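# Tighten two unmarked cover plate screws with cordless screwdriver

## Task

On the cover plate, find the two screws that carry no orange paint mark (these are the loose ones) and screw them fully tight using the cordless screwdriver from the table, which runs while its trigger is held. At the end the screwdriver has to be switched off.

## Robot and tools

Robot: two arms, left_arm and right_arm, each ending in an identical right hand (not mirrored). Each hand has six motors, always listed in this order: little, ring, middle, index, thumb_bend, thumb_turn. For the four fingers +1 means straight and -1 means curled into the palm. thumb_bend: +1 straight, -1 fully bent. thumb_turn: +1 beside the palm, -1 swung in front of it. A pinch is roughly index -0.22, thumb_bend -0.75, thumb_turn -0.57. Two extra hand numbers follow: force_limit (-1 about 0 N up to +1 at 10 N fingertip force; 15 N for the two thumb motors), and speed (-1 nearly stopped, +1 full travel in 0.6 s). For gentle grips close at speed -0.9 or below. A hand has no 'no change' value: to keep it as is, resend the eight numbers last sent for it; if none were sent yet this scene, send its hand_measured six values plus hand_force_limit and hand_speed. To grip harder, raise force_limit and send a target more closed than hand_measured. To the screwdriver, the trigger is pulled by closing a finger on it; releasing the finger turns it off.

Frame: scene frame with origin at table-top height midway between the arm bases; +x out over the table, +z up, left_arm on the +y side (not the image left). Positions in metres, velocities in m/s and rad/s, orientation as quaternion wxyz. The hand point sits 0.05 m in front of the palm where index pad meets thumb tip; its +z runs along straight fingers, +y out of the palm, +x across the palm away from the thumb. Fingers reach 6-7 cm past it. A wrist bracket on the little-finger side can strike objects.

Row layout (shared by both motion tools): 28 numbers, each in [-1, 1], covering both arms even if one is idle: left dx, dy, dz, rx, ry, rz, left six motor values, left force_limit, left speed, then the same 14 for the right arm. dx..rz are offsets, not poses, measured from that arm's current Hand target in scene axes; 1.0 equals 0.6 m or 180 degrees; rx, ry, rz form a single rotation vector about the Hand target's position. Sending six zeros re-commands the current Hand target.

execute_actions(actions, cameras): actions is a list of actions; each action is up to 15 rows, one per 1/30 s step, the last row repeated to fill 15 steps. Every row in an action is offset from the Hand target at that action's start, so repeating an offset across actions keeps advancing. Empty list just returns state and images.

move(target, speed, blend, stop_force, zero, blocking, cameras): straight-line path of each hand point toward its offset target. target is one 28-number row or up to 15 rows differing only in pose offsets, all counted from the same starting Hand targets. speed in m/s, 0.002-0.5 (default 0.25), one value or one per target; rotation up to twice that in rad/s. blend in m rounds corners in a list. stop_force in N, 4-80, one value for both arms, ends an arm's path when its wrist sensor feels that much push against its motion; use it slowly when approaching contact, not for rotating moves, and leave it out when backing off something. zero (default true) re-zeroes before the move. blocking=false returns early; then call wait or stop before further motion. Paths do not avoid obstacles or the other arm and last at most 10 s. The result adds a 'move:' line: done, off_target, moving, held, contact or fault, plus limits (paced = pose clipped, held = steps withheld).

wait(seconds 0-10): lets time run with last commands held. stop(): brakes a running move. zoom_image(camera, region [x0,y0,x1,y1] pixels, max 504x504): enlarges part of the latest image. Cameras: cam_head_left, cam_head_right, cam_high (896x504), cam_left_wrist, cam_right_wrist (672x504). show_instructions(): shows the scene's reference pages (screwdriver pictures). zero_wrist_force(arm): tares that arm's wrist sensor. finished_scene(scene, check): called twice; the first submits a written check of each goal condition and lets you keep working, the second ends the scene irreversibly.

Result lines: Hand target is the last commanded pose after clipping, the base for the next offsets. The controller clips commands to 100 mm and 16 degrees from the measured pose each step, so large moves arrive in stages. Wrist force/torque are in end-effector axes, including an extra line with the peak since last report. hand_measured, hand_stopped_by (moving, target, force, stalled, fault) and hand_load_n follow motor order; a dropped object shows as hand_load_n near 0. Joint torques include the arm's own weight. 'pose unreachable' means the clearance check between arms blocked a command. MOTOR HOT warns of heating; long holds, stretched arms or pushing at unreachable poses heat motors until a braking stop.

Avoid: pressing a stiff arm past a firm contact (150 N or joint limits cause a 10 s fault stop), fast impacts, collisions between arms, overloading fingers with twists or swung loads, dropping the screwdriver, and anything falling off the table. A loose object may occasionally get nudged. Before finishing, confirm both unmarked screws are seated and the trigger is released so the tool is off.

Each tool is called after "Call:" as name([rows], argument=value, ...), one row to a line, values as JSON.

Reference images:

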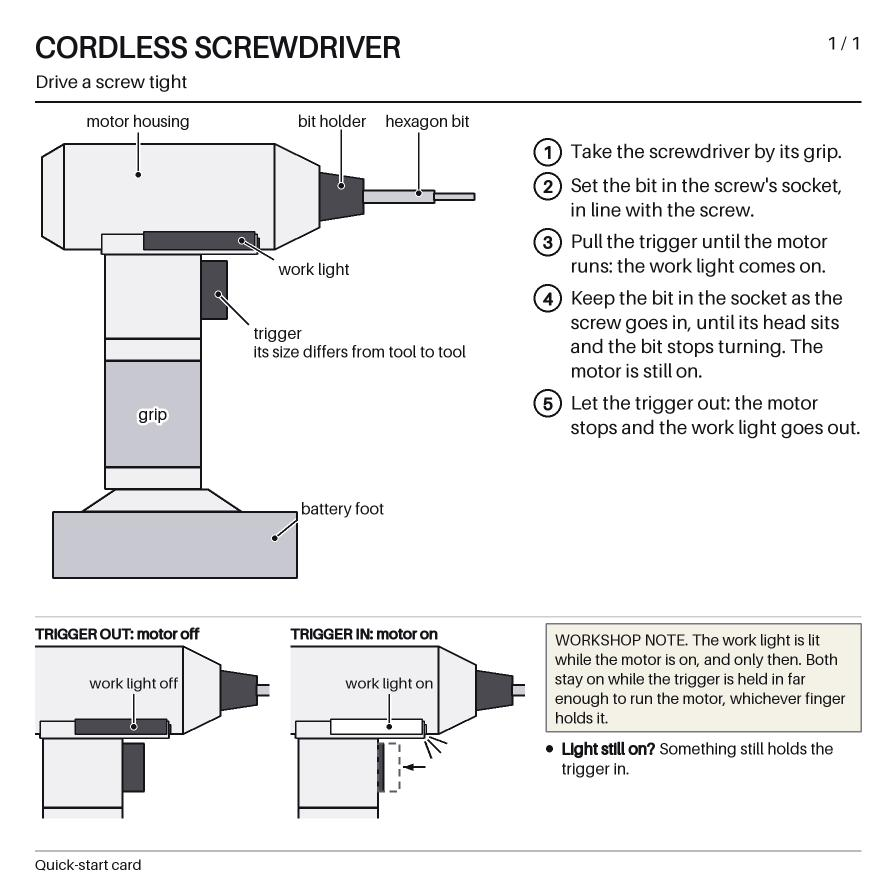

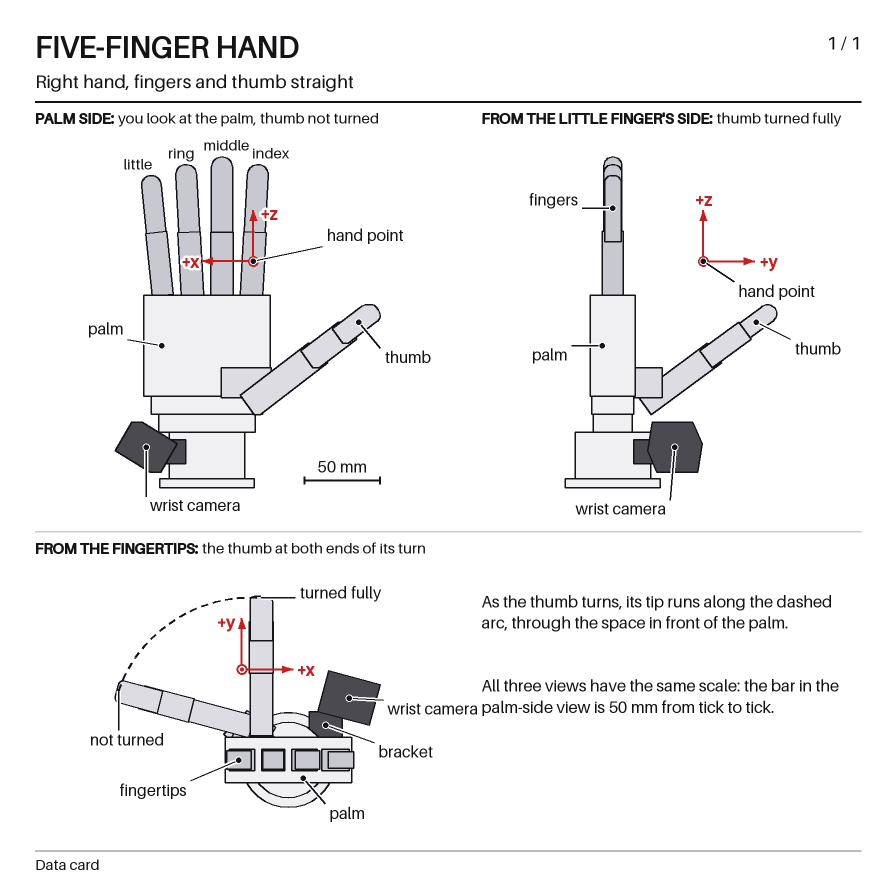

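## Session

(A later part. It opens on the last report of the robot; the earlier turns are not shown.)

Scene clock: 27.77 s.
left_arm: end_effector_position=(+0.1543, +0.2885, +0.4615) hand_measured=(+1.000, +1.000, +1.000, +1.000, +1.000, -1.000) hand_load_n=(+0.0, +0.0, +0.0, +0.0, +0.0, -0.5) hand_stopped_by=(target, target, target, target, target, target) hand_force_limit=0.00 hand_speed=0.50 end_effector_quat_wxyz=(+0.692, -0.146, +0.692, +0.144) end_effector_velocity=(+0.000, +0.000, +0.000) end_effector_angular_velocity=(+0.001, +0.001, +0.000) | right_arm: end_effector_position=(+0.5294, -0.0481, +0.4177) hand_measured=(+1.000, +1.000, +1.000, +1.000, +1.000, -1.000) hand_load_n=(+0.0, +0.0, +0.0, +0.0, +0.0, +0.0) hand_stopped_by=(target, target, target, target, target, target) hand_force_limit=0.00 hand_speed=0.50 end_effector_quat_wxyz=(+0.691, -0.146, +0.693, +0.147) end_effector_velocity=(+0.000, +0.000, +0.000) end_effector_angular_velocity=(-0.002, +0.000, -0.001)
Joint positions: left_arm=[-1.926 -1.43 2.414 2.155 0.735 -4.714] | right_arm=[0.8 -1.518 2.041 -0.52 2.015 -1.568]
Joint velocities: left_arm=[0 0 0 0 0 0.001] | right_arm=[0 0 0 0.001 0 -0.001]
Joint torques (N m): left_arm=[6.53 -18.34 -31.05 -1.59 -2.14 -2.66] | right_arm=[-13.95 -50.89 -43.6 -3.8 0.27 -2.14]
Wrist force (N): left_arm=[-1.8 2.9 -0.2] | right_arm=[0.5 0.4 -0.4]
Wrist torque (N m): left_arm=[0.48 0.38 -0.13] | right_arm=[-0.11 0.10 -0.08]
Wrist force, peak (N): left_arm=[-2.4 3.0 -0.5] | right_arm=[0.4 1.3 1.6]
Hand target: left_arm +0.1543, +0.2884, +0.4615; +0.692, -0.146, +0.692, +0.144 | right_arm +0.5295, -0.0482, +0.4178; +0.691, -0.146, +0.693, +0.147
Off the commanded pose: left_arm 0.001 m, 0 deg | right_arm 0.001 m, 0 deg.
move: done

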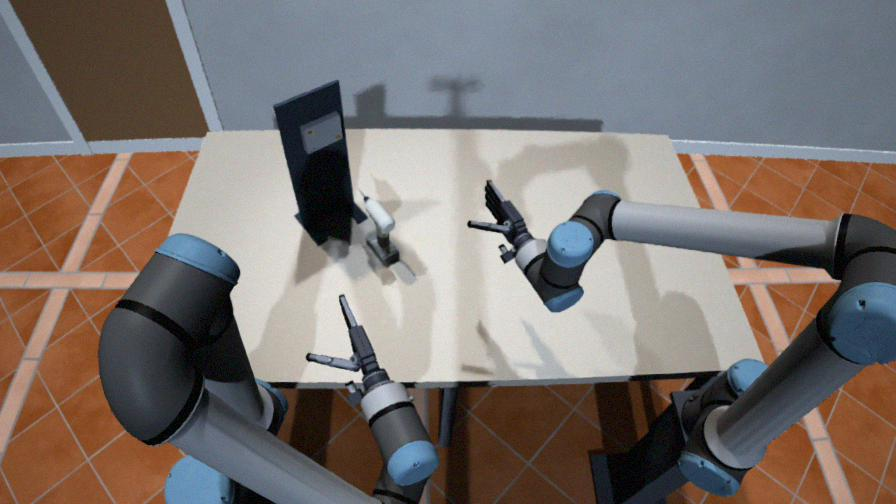

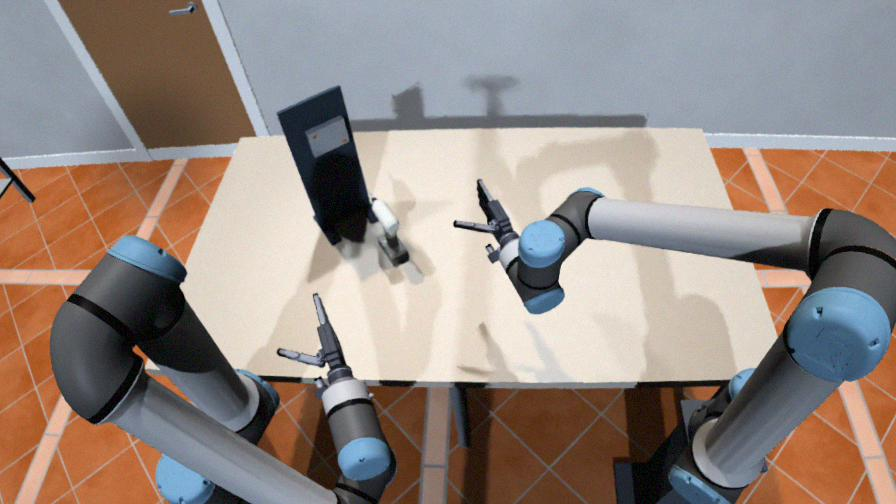

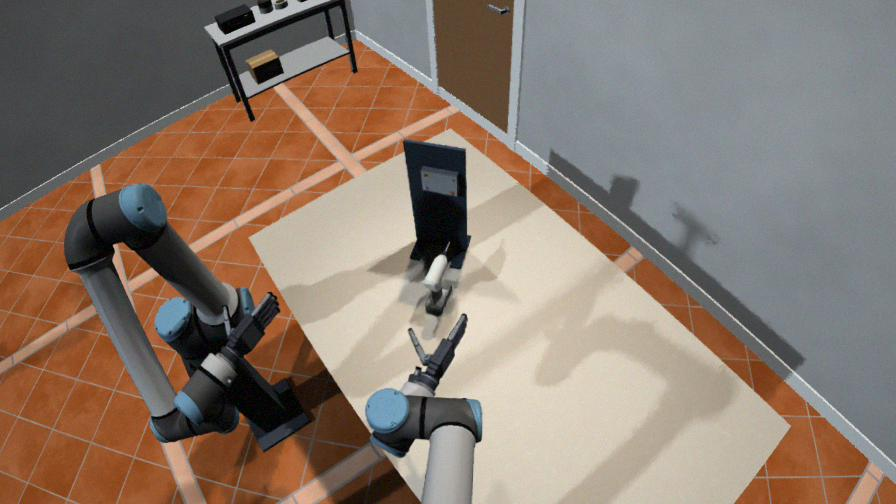

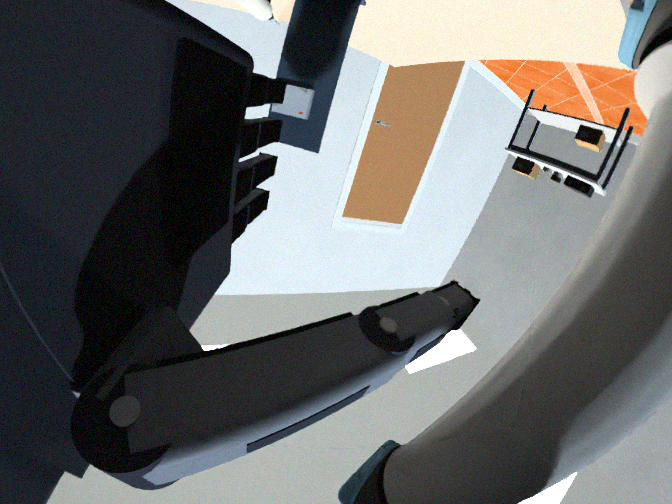

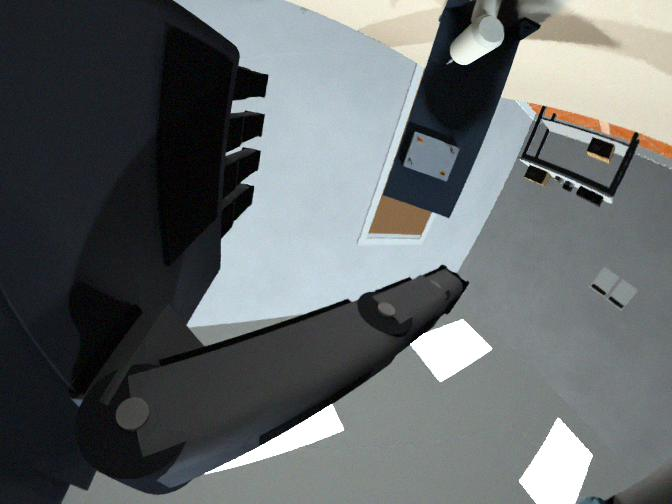

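Call:
move(target=[0,0,0, 0,0,0, 1,1,1,1,1,-1,0,0.5, 0.05,0.26,-0.333,0,0,0.05,1,1,1,1,1,-1,0,0.5], speed=0.2)

Scene clock: 30.83 s.
left_arm: end_effector_position=(+0.1543, +0.2884, +0.4615) hand_measured=(+1.000, +1.000, +1.000, +1.000, +1.000, -1.000) hand_load_n=(+0.0, +0.0, +0.0, +0.0, +0.0, -0.5) hand_stopped_by=(target, target, target, target, target, target) hand_force_limit=0.00 hand_speed=0.50 end_effector_quat_wxyz=(+0.692, -0.146, +0.692, +0.144) end_effector_velocity=(+0.000, +0.000, +0.000) end_effector_angular_velocity=(+0.001, +0.000, +0.001) | right_arm: end_effector_position=(+0.5593, +0.1081, +0.2186) hand_measured=(+1.000, +1.000, +1.000, +1.000, +1.000, -1.000) hand_load_n=(-0.5, +0.0, +0.0, +0.0, +0.0, -0.5) hand_stopped_by=(target, target, target, target, target, target) hand_force_limit=0.00 hand_speed=0.50 end_effector_quat_wxyz=(+0.677, -0.200, +0.679, +0.200) end_effector_velocity=(+0.000, +0.000, -0.003) end_effector_angular_velocity=(-0.002, +0.002, +0.000)
Joint positions: left_arm=[-1.926 -1.43 2.414 2.155 0.735 -4.714] | right_arm=[0.855 -1.097 1.917 -0.818 1.913 -1.568]
Joint velocities: left_arm=[0 0.001 0 0 0.001 0.001] | right_arm=[-0.001 0.003 0 0 0 0]
Joint torques (N m): left_arm=[7.41 -15.86 -32.52 -0.81 -1.61 -1.95] | right_arm=[-15.2 -65.13 -28.96 -1.2 1.85 -2.19]
Wrist force (N): left_arm=[-2.0 2.8 -0.3] | right_arm=[0.8 0.0 -0.5]
Wrist torque (N m): left_arm=[0.47 0.41 -0.13] | right_arm=[-0.15 0.04 -0.07]
Wrist force, peak (N): left_arm=[-2.2 3.0 0.2] | right_arm=[2.6 0.5 0.9]
Hand target: left_arm +0.1543, +0.2884, +0.4615; +0.692, -0.146, +0.692, +0.144 | right_arm +0.5595, +0.1081, +0.2185; +0.677, -0.200, +0.679, +0.200
Off the commanded pose: left_arm 0.000 m, 0 deg | right_arm 0.001 m, 0 deg.
move: done

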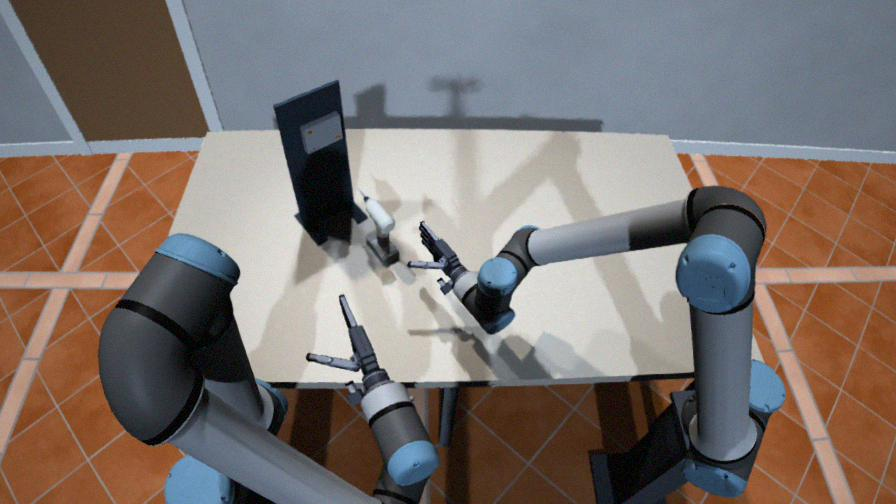

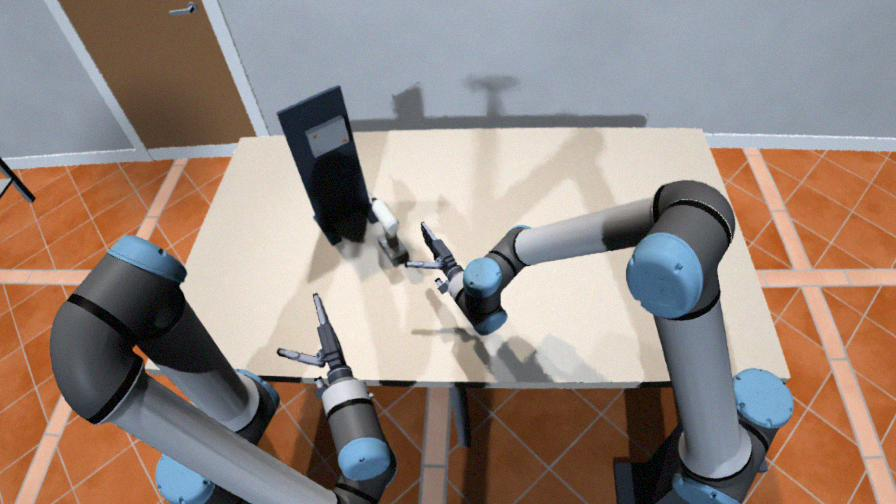

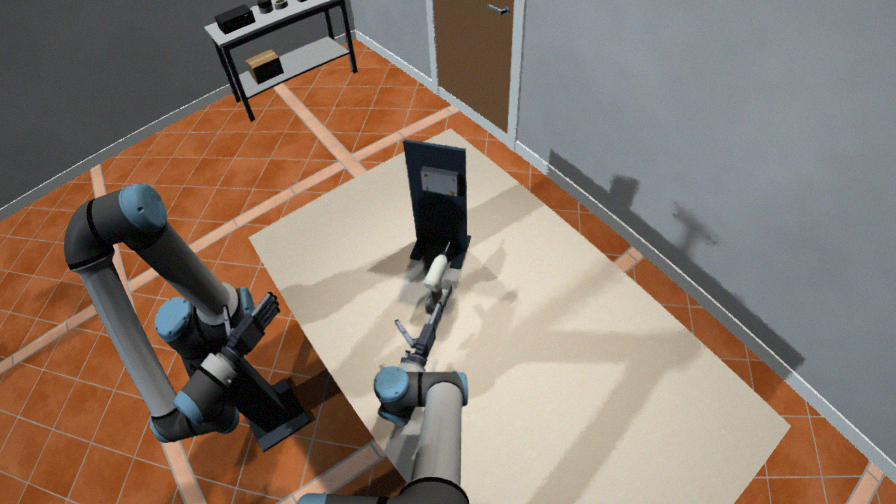

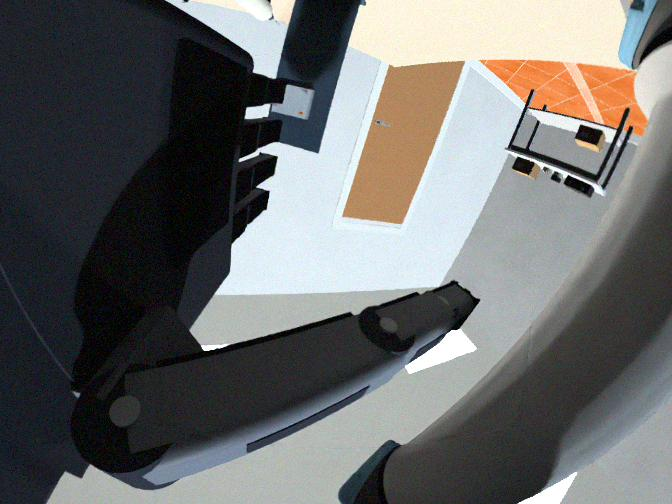

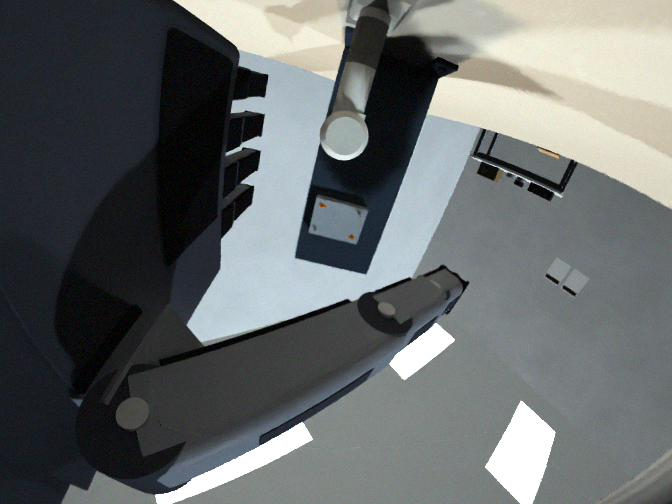

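Call:
move(target=[0,0,0, 0,0,0, 1,1,1,1,1,-1,0,0.5, 0.06,0.06,-0.16,0,0,0,1,1,1,1,1,-1,0,0.5], speed=0.15)

Call:
zoom_image(camera="cam_head_left", region=[340, 170, 480, 310])

Call:
zoom_image(camera="cam_head_right", region=[340, 170, 480, 310])

Call:
zoom_image(camera="cam_high", region=[360, 220, 500, 400])

Scene clock: 32.30 s.
left_arm: end_effector_position=(+0.1543, +0.2884, +0.4615) hand_measured=(+1.000, +1.000, +1.000, +1.000, +1.000, -1.000) hand_load_n=(+0.0, +0.0, +0.0, +0.0, +0.0, -0.5) hand_stopped_by=(target, target, target, target, target, target) hand_force_limit=0.00 hand_speed=0.50 end_effector_quat_wxyz=(+0.692, -0.146, +0.692, +0.144) end_effector_velocity=(+0.000, +0.000, +0.000) end_effector_angular_velocity=(+0.000, +0.000, -0.001) | right_arm: end_effector_position=(+0.5956, +0.1442, +0.1227) hand_measured=(+1.000, +1.000, +1.000, +1.000, +1.000, -1.000) hand_load_n=(+0.0, +0.0, +0.0, +0.0, +0.0, +0.0) hand_stopped_by=(target, target, target, target, target, target) hand_force_limit=0.00 hand_speed=0.50 end_effector_quat_wxyz=(+0.677, -0.200, +0.679, +0.200) end_effector_velocity=(+0.000, +0.000, -0.001) end_effector_angular_velocity=(-0.002, +0.001, -0.001)
Joint positions: left_arm=[-1.926 -1.43 2.414 2.155 0.735 -4.714] | right_arm=[0.846 -0.917 1.837 -0.918 1.904 -1.568]
Joint velocities: left_arm=[0 0 0 0 0 0] | right_arm=[0 0.001 0 0.001 0.001 0]
Joint torques (N m): left_arm=[8.66 -14.05 -28.63 -0.55 -1.47 -1.55] | right_arm=[12.14 -73.94 -23.62 -0.42 1.35 -0.58]
Wrist force (N): left_arm=[-2.3 2.5 -0.3] | right_arm=[0.9 0.2 -0.4]
Wrist torque (N m): left_arm=[0.42 0.45 -0.17] | right_arm=[-0.12 0.03 -0.07]
Wrist force, peak (N): left_arm=[-1.9 3.1 -0.2] | right_arm=[2.7 0.2 0.5]
Hand target: left_arm +0.1543, +0.2884, +0.4615; +0.692, -0.146, +0.692, +0.144 | right_arm +0.5955, +0.1442, +0.1226; +0.677, -0.200, +0.679, +0.200
Off the commanded pose: left_arm 0.000 m, 0 deg | right_arm 0.000 m, 0 deg.
move: done

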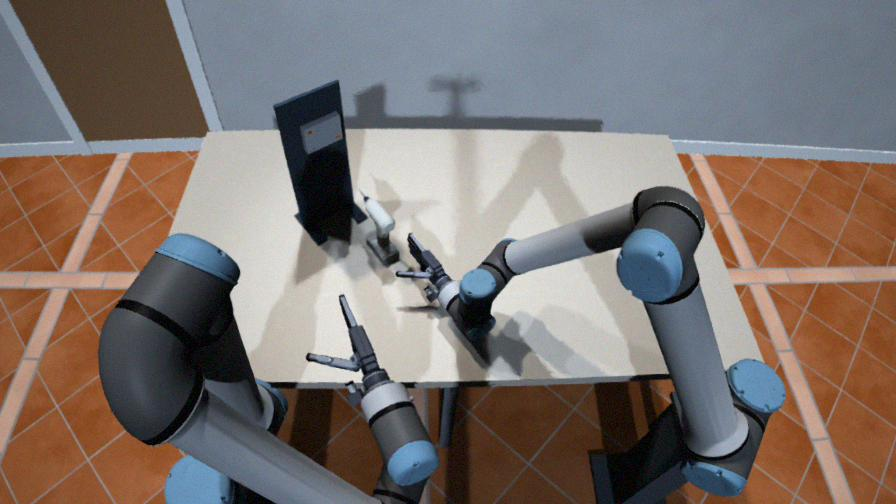

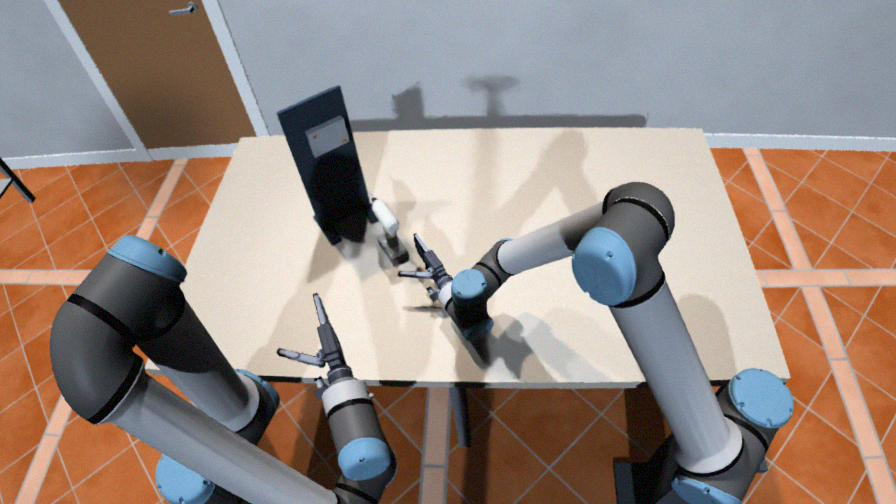

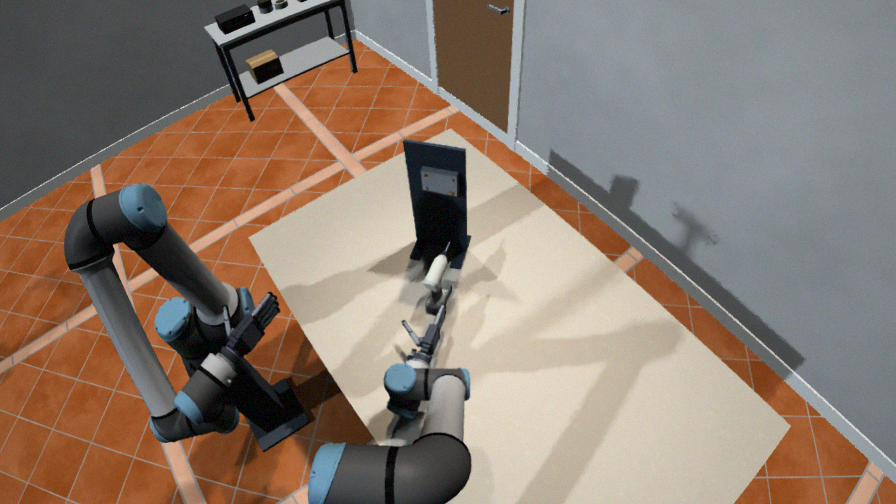

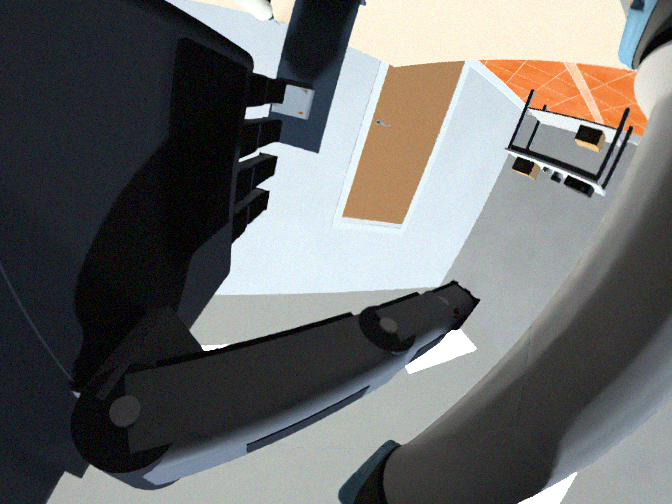

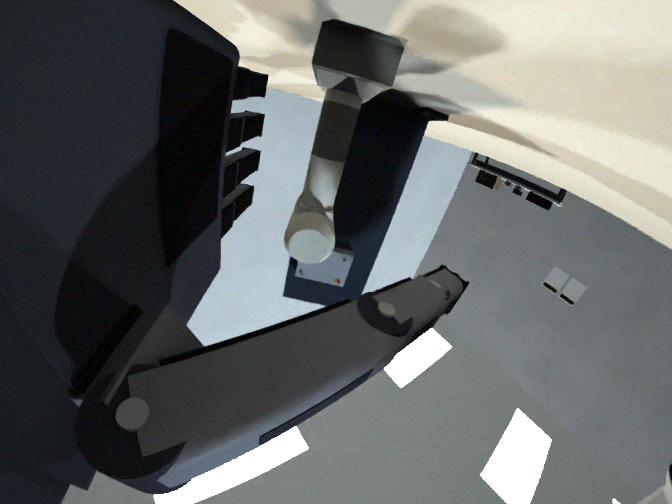

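Scaled by 3.600.

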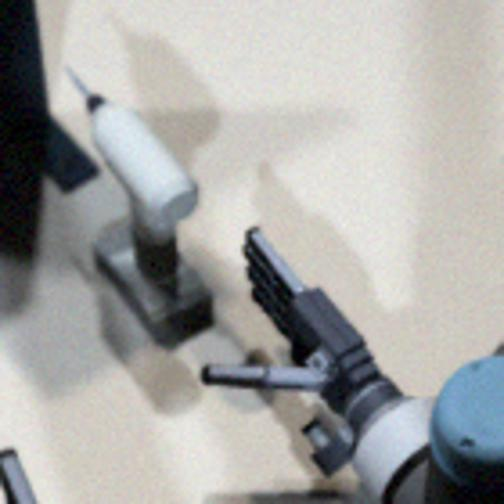

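Scaled by 3.600.

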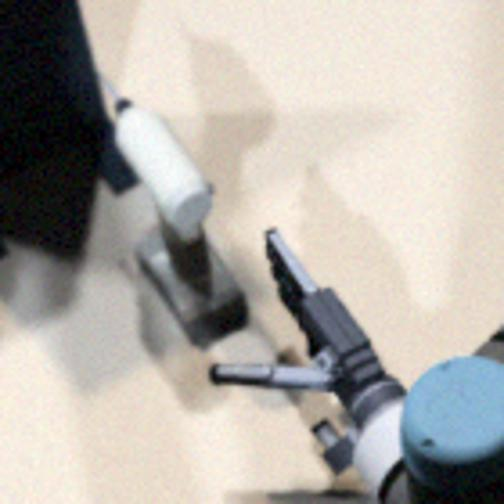

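Scaled by 2.800.

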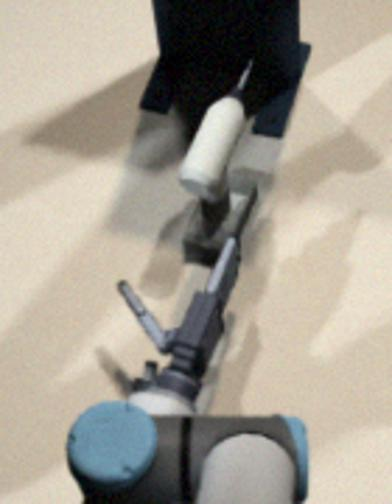

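Call:
move([
  [0,0,0, 0,0,0, 1,1,1,1,1,-1,0,0.5, -0.011,0.0167,-0.0128,0,0,0,1,1,1,1,1,-1,0,0.5],
  [0,0,0, 0,0,0, 1,1,1,1,1,-1,0,0.5, 0.129,0.1075,-0.0128,0,0,0,1,1,1,1,1,-1,0,0.5],
], speed=0.08, stop_force=8)

Call:
zoom_image(camera="cam_head_left", region=[340, 170, 480, 310])

Call:
zoom_image(camera="cam_head_right", region=[340, 170, 480, 310])

Call:
zoom_image(camera="cam_high", region=[360, 220, 500, 400])

Scene clock: 35.70 s.
left_arm: end_effector_position=(+0.1543, +0.2884, +0.4615) hand_measured=(+1.000, +1.000, +1.000, +1.000, +1.000, -1.000) hand_load_n=(+0.0, +0.0, +0.0, +0.0, +0.0, +0.0) hand_stopped_by=(target, target, target, target, target, target) hand_force_limit=0.00 hand_speed=0.50 end_effector_quat_wxyz=(+0.692, -0.146, +0.692, +0.144) end_effector_velocity=(+0.000, +0.000, +0.000) end_effector_angular_velocity=(+0.000, +0.000, +0.000) | right_arm: end_effector_position=(+0.6729, +0.2088, +0.1150) hand_measured=(+1.000, +1.000, +1.000, +1.000, +1.000, -1.000) hand_load_n=(+0.0, +0.0, +0.0, +0.0, +0.0, +0.0) hand_stopped_by=(target, target, target, target, target, target) hand_force_limit=0.00 hand_speed=0.50 end_effector_quat_wxyz=(+0.677, -0.200, +0.679, +0.200) end_effector_velocity=(+0.000, +0.000, -0.002) end_effector_angular_velocity=(-0.002, +0.001, +0.000)
Joint positions: left_arm=[-1.926 -1.43 2.414 2.155 0.735 -4.714] | right_arm=[0.82 -0.807 1.628 -0.819 1.878 -1.568]
Joint velocities: left_arm=[-0.001 0 0 0 0 0] | right_arm=[0 0.002 0 0 0 0]
Joint torques (N m): left_arm=[10.42 -12.98 -25.79 1.24 -0.87 0.68] | right_arm=[13.45 -104.81 -35.74 -4.33 2.16 0.31]
Wrist force (N): left_arm=[-1.9 2.7 -0.3] | right_arm=[0.5 0.2 -0.4]
Wrist torque (N m): left_arm=[0.45 0.40 -0.14] | right_arm=[-0.14 0.09 -0.09]
Wrist force, peak (N): left_arm=[-2.1 3.1 0.0] | right_arm=[1.5 1.1 -1.5]
Hand target: left_arm +0.1543, +0.2884, +0.4615; +0.692, -0.146, +0.692, +0.144 | right_arm +0.6729, +0.2088, +0.1150; +0.677, -0.200, +0.679, +0.200
Off the commanded pose: left_arm 0.000 m, 0 deg | right_arm 0.000 m, 0 deg.
move: done

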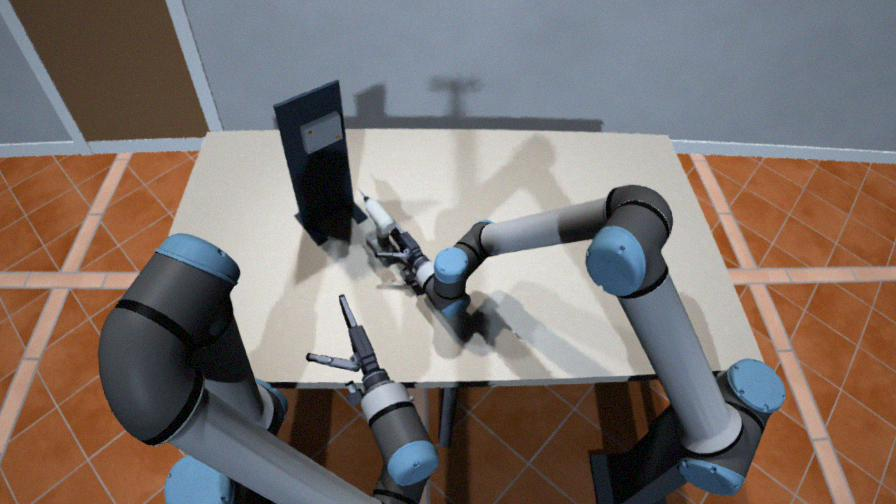

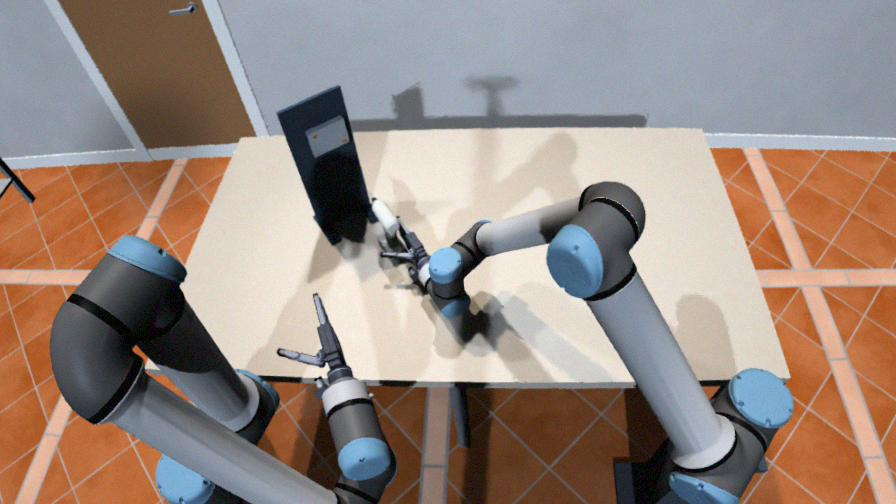

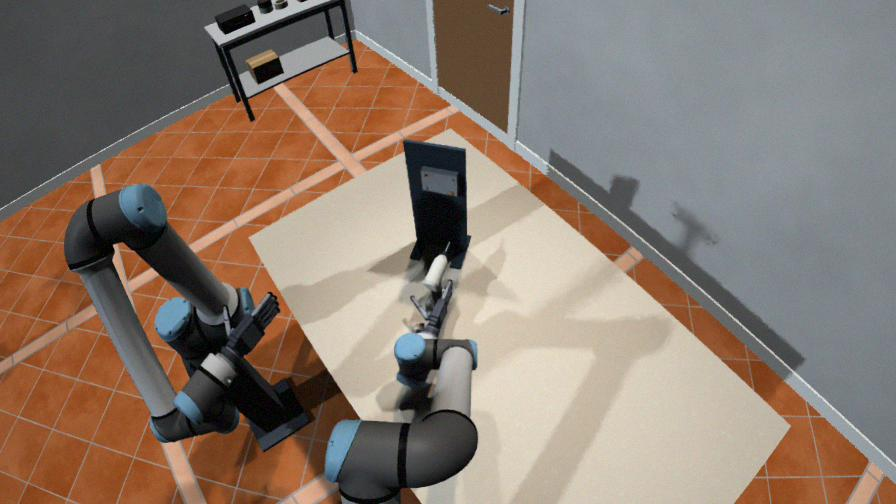

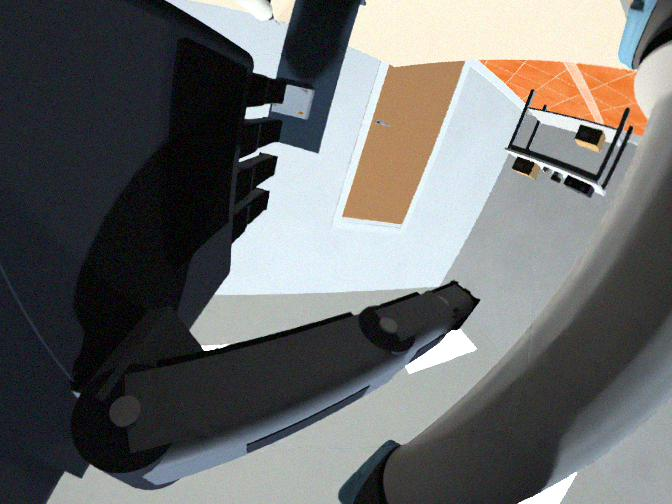

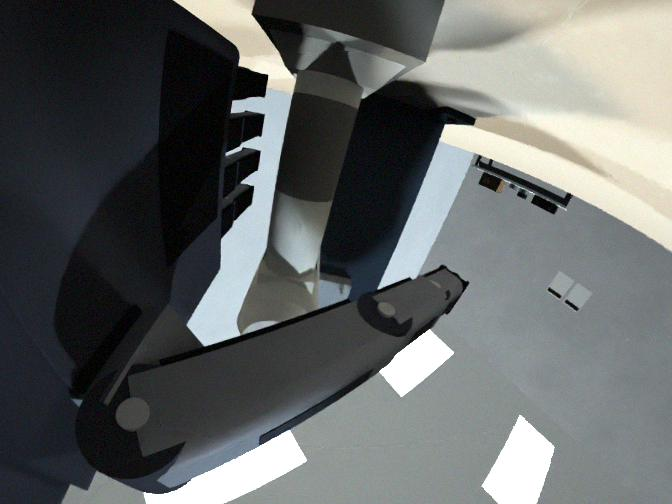

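Scaled by 3.600.

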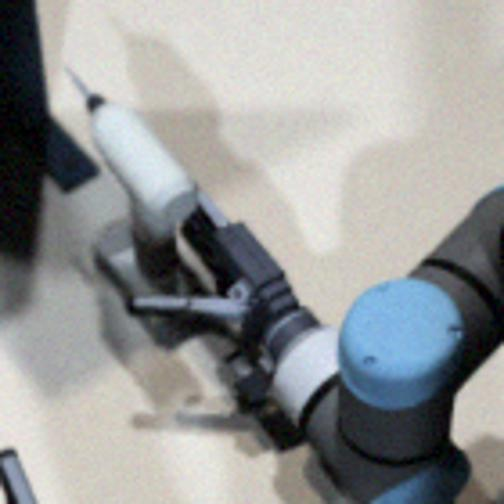

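Scaled by 3.600.

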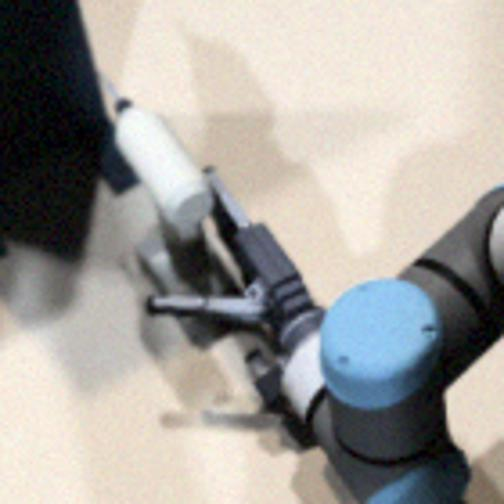

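Scaled by 2.800.

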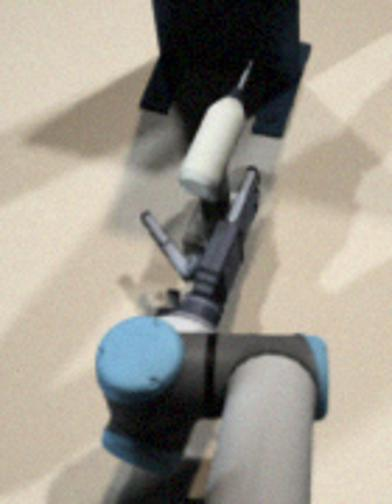

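Call:
move(target=[0,0,0, 0,0,0, 1,1,1,1,1,-1,0,0.5, 0.0754,0.049,0,0,0,0,1,1,1,1,1,-1,0,0.5], speed=0.04, stop_force=5, cameras=["cam_head_left","cam_head_right","cam_high","cam_right_wrist"])

Call:
zoom_image(camera="cam_head_left", region=[340, 170, 480, 310])

Call:
zoom_image(camera="cam_head_right", region=[340, 170, 480, 310])

Call:
zoom_image(camera="cam_high", region=[360, 220, 500, 400])

Scene clock: 38.63 s.
left_arm: end_effector_position=(+0.1543, +0.2884, +0.4615) hand_measured=(+1.000, +1.000, +1.000, +1.000, +1.000, -1.000) hand_load_n=(+0.0, +0.0, +0.0, +0.0, +0.0, -0.5) hand_stopped_by=(target, target, target, target, target, target) hand_force_limit=0.00 hand_speed=0.50 end_effector_quat_wxyz=(+0.692, -0.146, +0.692, +0.144) end_effector_velocity=(+0.000, +0.000, +0.000) end_effector_angular_velocity=(+0.000, +0.000, +0.001) | right_arm: end_effector_position=(+0.7181, +0.2383, +0.1151) hand_measured=(+1.000, +1.000, +1.000, +1.000, +1.000, -1.000) hand_load_n=(+0.0, +0.0, +0.0, +0.0, +0.0, +0.0) hand_stopped_by=(target, target, target, target, target, target) hand_force_limit=0.00 hand_speed=0.50 end_effector_quat_wxyz=(+0.677, -0.200, +0.679, +0.200) end_effector_velocity=(+0.000, +0.000, -0.001) end_effector_angular_velocity=(-0.002, +0.002, +0.000)
Joint positions: left_arm=[-1.926 -1.43 2.414 2.155 0.735 -4.714] | right_arm=[0.801 -0.751 1.512 -0.759 1.859 -1.568]
Joint velocities: left_arm=[0.001 0 0 0 0 0] | right_arm=[0 0.001 0 0.002 0 0]
Joint torques (N m): left_arm=[9.26 -12.92 -21.48 2.55 -1.13 1.48] | right_arm=[14.45 -110.54 -27.96 -4.11 1.58 -0.5]
Wrist force (N): left_arm=[-1.7 2.9 -0.2] | right_arm=[0.6 0.2 -0.2]
Wrist torque (N m): left_arm=[0.48 0.37 -0.12] | right_arm=[-0.13 0.07 -0.10]
Wrist force, peak (N): left_arm=[-2.0 3.1 -0.3] | right_arm=[0.0 1.0 -0.5]
Hand target: left_arm +0.1543, +0.2884, +0.4615; +0.692, -0.146, +0.692, +0.144 | right_arm +0.7181, +0.2383, +0.1151; +0.677, -0.200, +0.679, +0.200
Off the commanded pose: left_arm 0.000 m, 0 deg | right_arm 0.000 m, 0 deg.
move: done
Images, in order (width x height): cam_head_left 896x504, cam_head_right 896x504, cam_high 896x504, cam_right_wrist 672x504.

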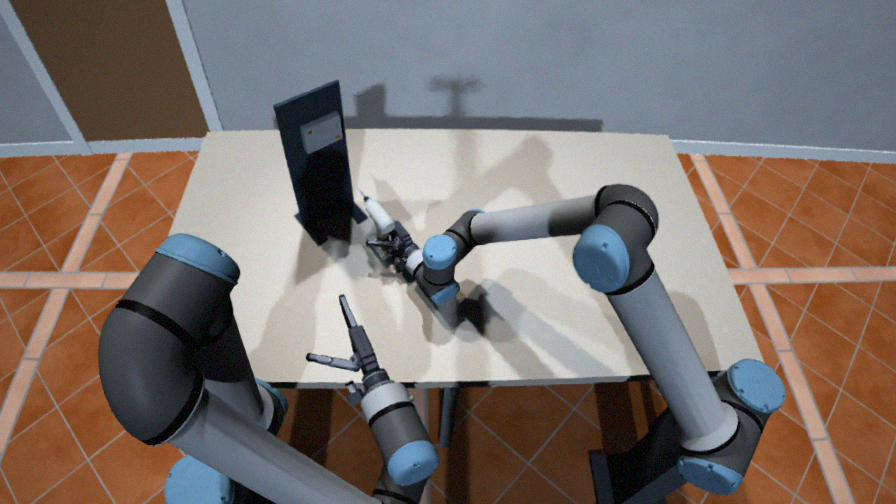

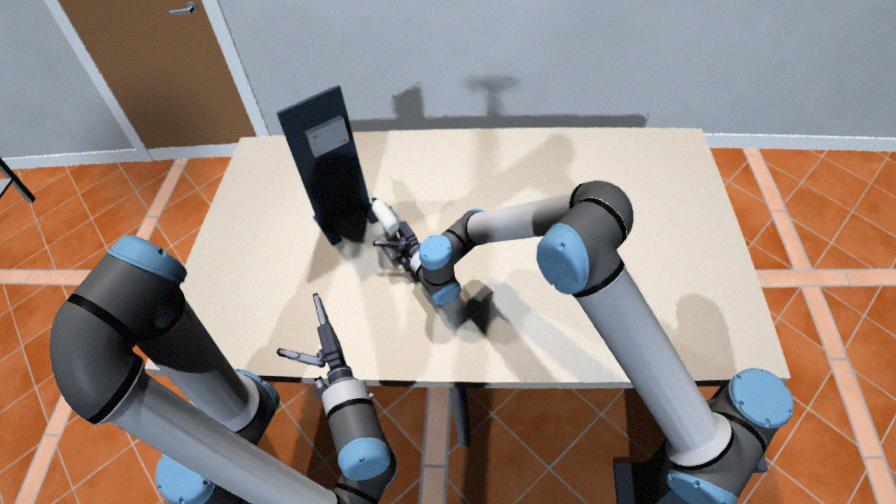

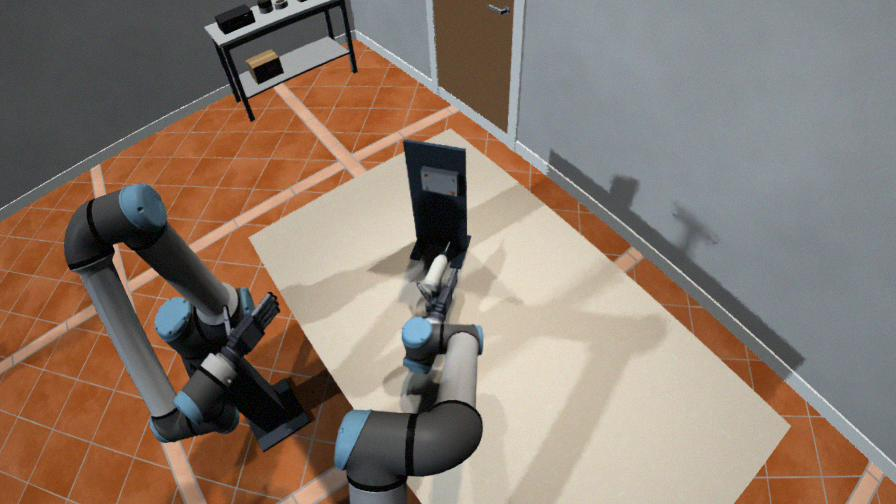

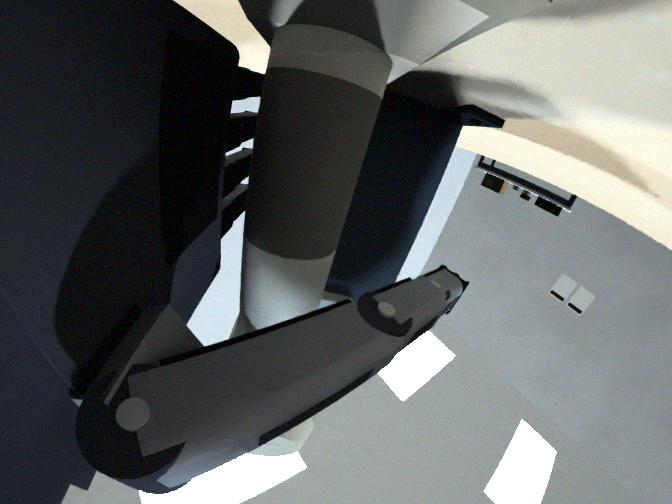

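Scaled by 3.600.

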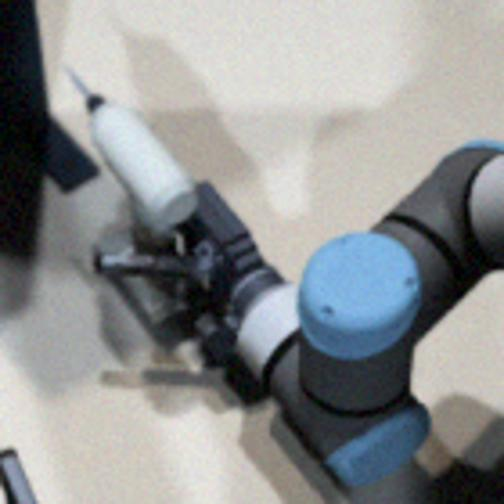

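Scaled by 3.600.

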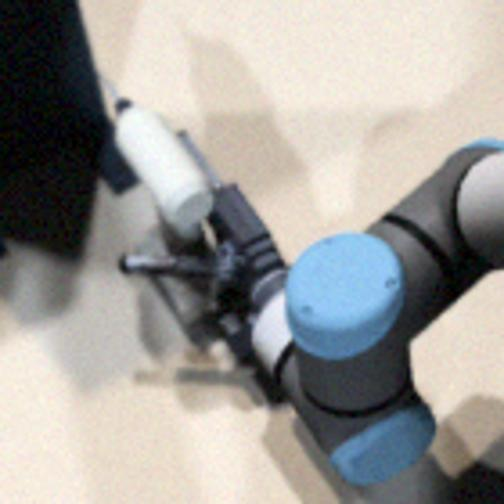

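Scaled by 2.800.

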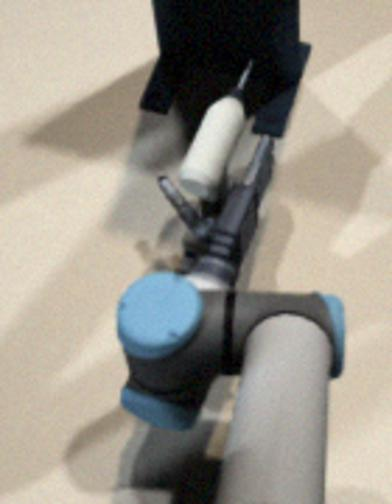

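Call:
move(target=[0,0,0, 0,0,0, 1,1,1,1,1,-1,0,0.5, -0.0136,0.021,0,0,0,0,1,1,1,1,1,-1,0,0.5], speed=0.02, stop_force=4, cameras=["cam_right_wrist"])

Scene clock: 40.80 s.
left_arm: end_effector_position=(+0.1543, +0.2884, +0.4615) hand_measured=(+1.000, +1.000, +1.000, +1.000, +1.000, -1.000) hand_load_n=(+0.0, +0.0, +0.0, +0.0, +0.0, +0.0) hand_stopped_by=(target, target, target, target, target, target) hand_force_limit=0.00 hand_speed=0.50 end_effector_quat_wxyz=(+0.692, -0.146, +0.692, +0.144) end_effector_velocity=(+0.000, +0.000, +0.000) end_effector_angular_velocity=(+0.002, +0.001, +0.000) | right_arm: end_effector_position=(+0.7099, +0.2509, +0.1151) hand_measured=(+1.000, +1.000, +1.000, +1.000, +1.000, -1.000) hand_load_n=(+0.0, +0.0, +0.0, +0.0, +0.0, +0.0) hand_stopped_by=(target, target, target, target, target, target) hand_force_limit=0.00 hand_speed=0.50 end_effector_quat_wxyz=(+0.677, -0.200, +0.679, +0.200) end_effector_velocity=(+0.000, +0.000, -0.001) end_effector_angular_velocity=(-0.001, +0.001, +0.000)
Joint positions: left_arm=[-1.926 -1.43 2.414 2.155 0.735 -4.714] | right_arm=[0.818 -0.743 1.495 -0.75 1.876 -1.568]
Joint velocities: left_arm=[-0.001 0 0 0 0.001 0.002] | right_arm=[0 0.001 0 0.001 0 0]
Joint torques (N m): left_arm=[9.27 -14.88 -19.04 3.75 -0.39 3.05] | right_arm=[-14.86 -110.62 -27.7 -4.47 -1.23 -0.49]
Wrist force (N): left_arm=[-1.8 2.9 0.1] | right_arm=[0.5 0.5 0.0]
Wrist torque (N m): left_arm=[0.45 0.37 -0.13] | right_arm=[-0.10 0.05 -0.09]
Wrist force, peak (N): left_arm=[-2.1 3.2 -0.2] | right_arm=[0.4 -1.5 -0.4]
Hand target: left_arm +0.1543, +0.2884, +0.4615; +0.692, -0.146, +0.692, +0.144 | right_arm +0.7099, +0.2509, +0.1151; +0.677, -0.200, +0.679, +0.200
Off the commanded pose: left_arm 0.000 m, 0 deg | right_arm 0.000 m, 0 deg.
move: done
Images, in order (width x height): cam_right_wrist 672x504.

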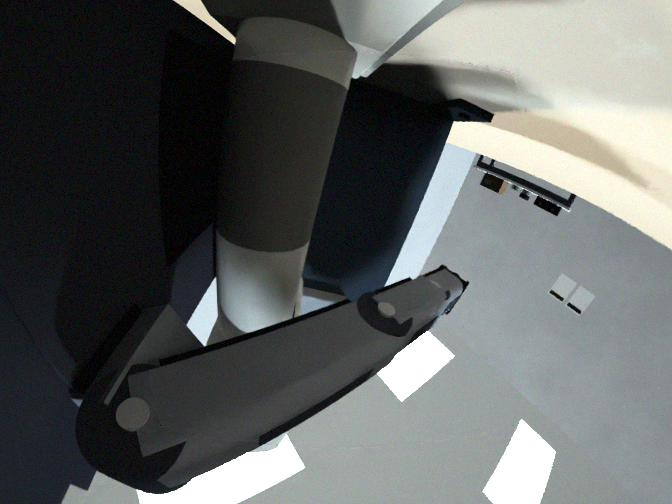

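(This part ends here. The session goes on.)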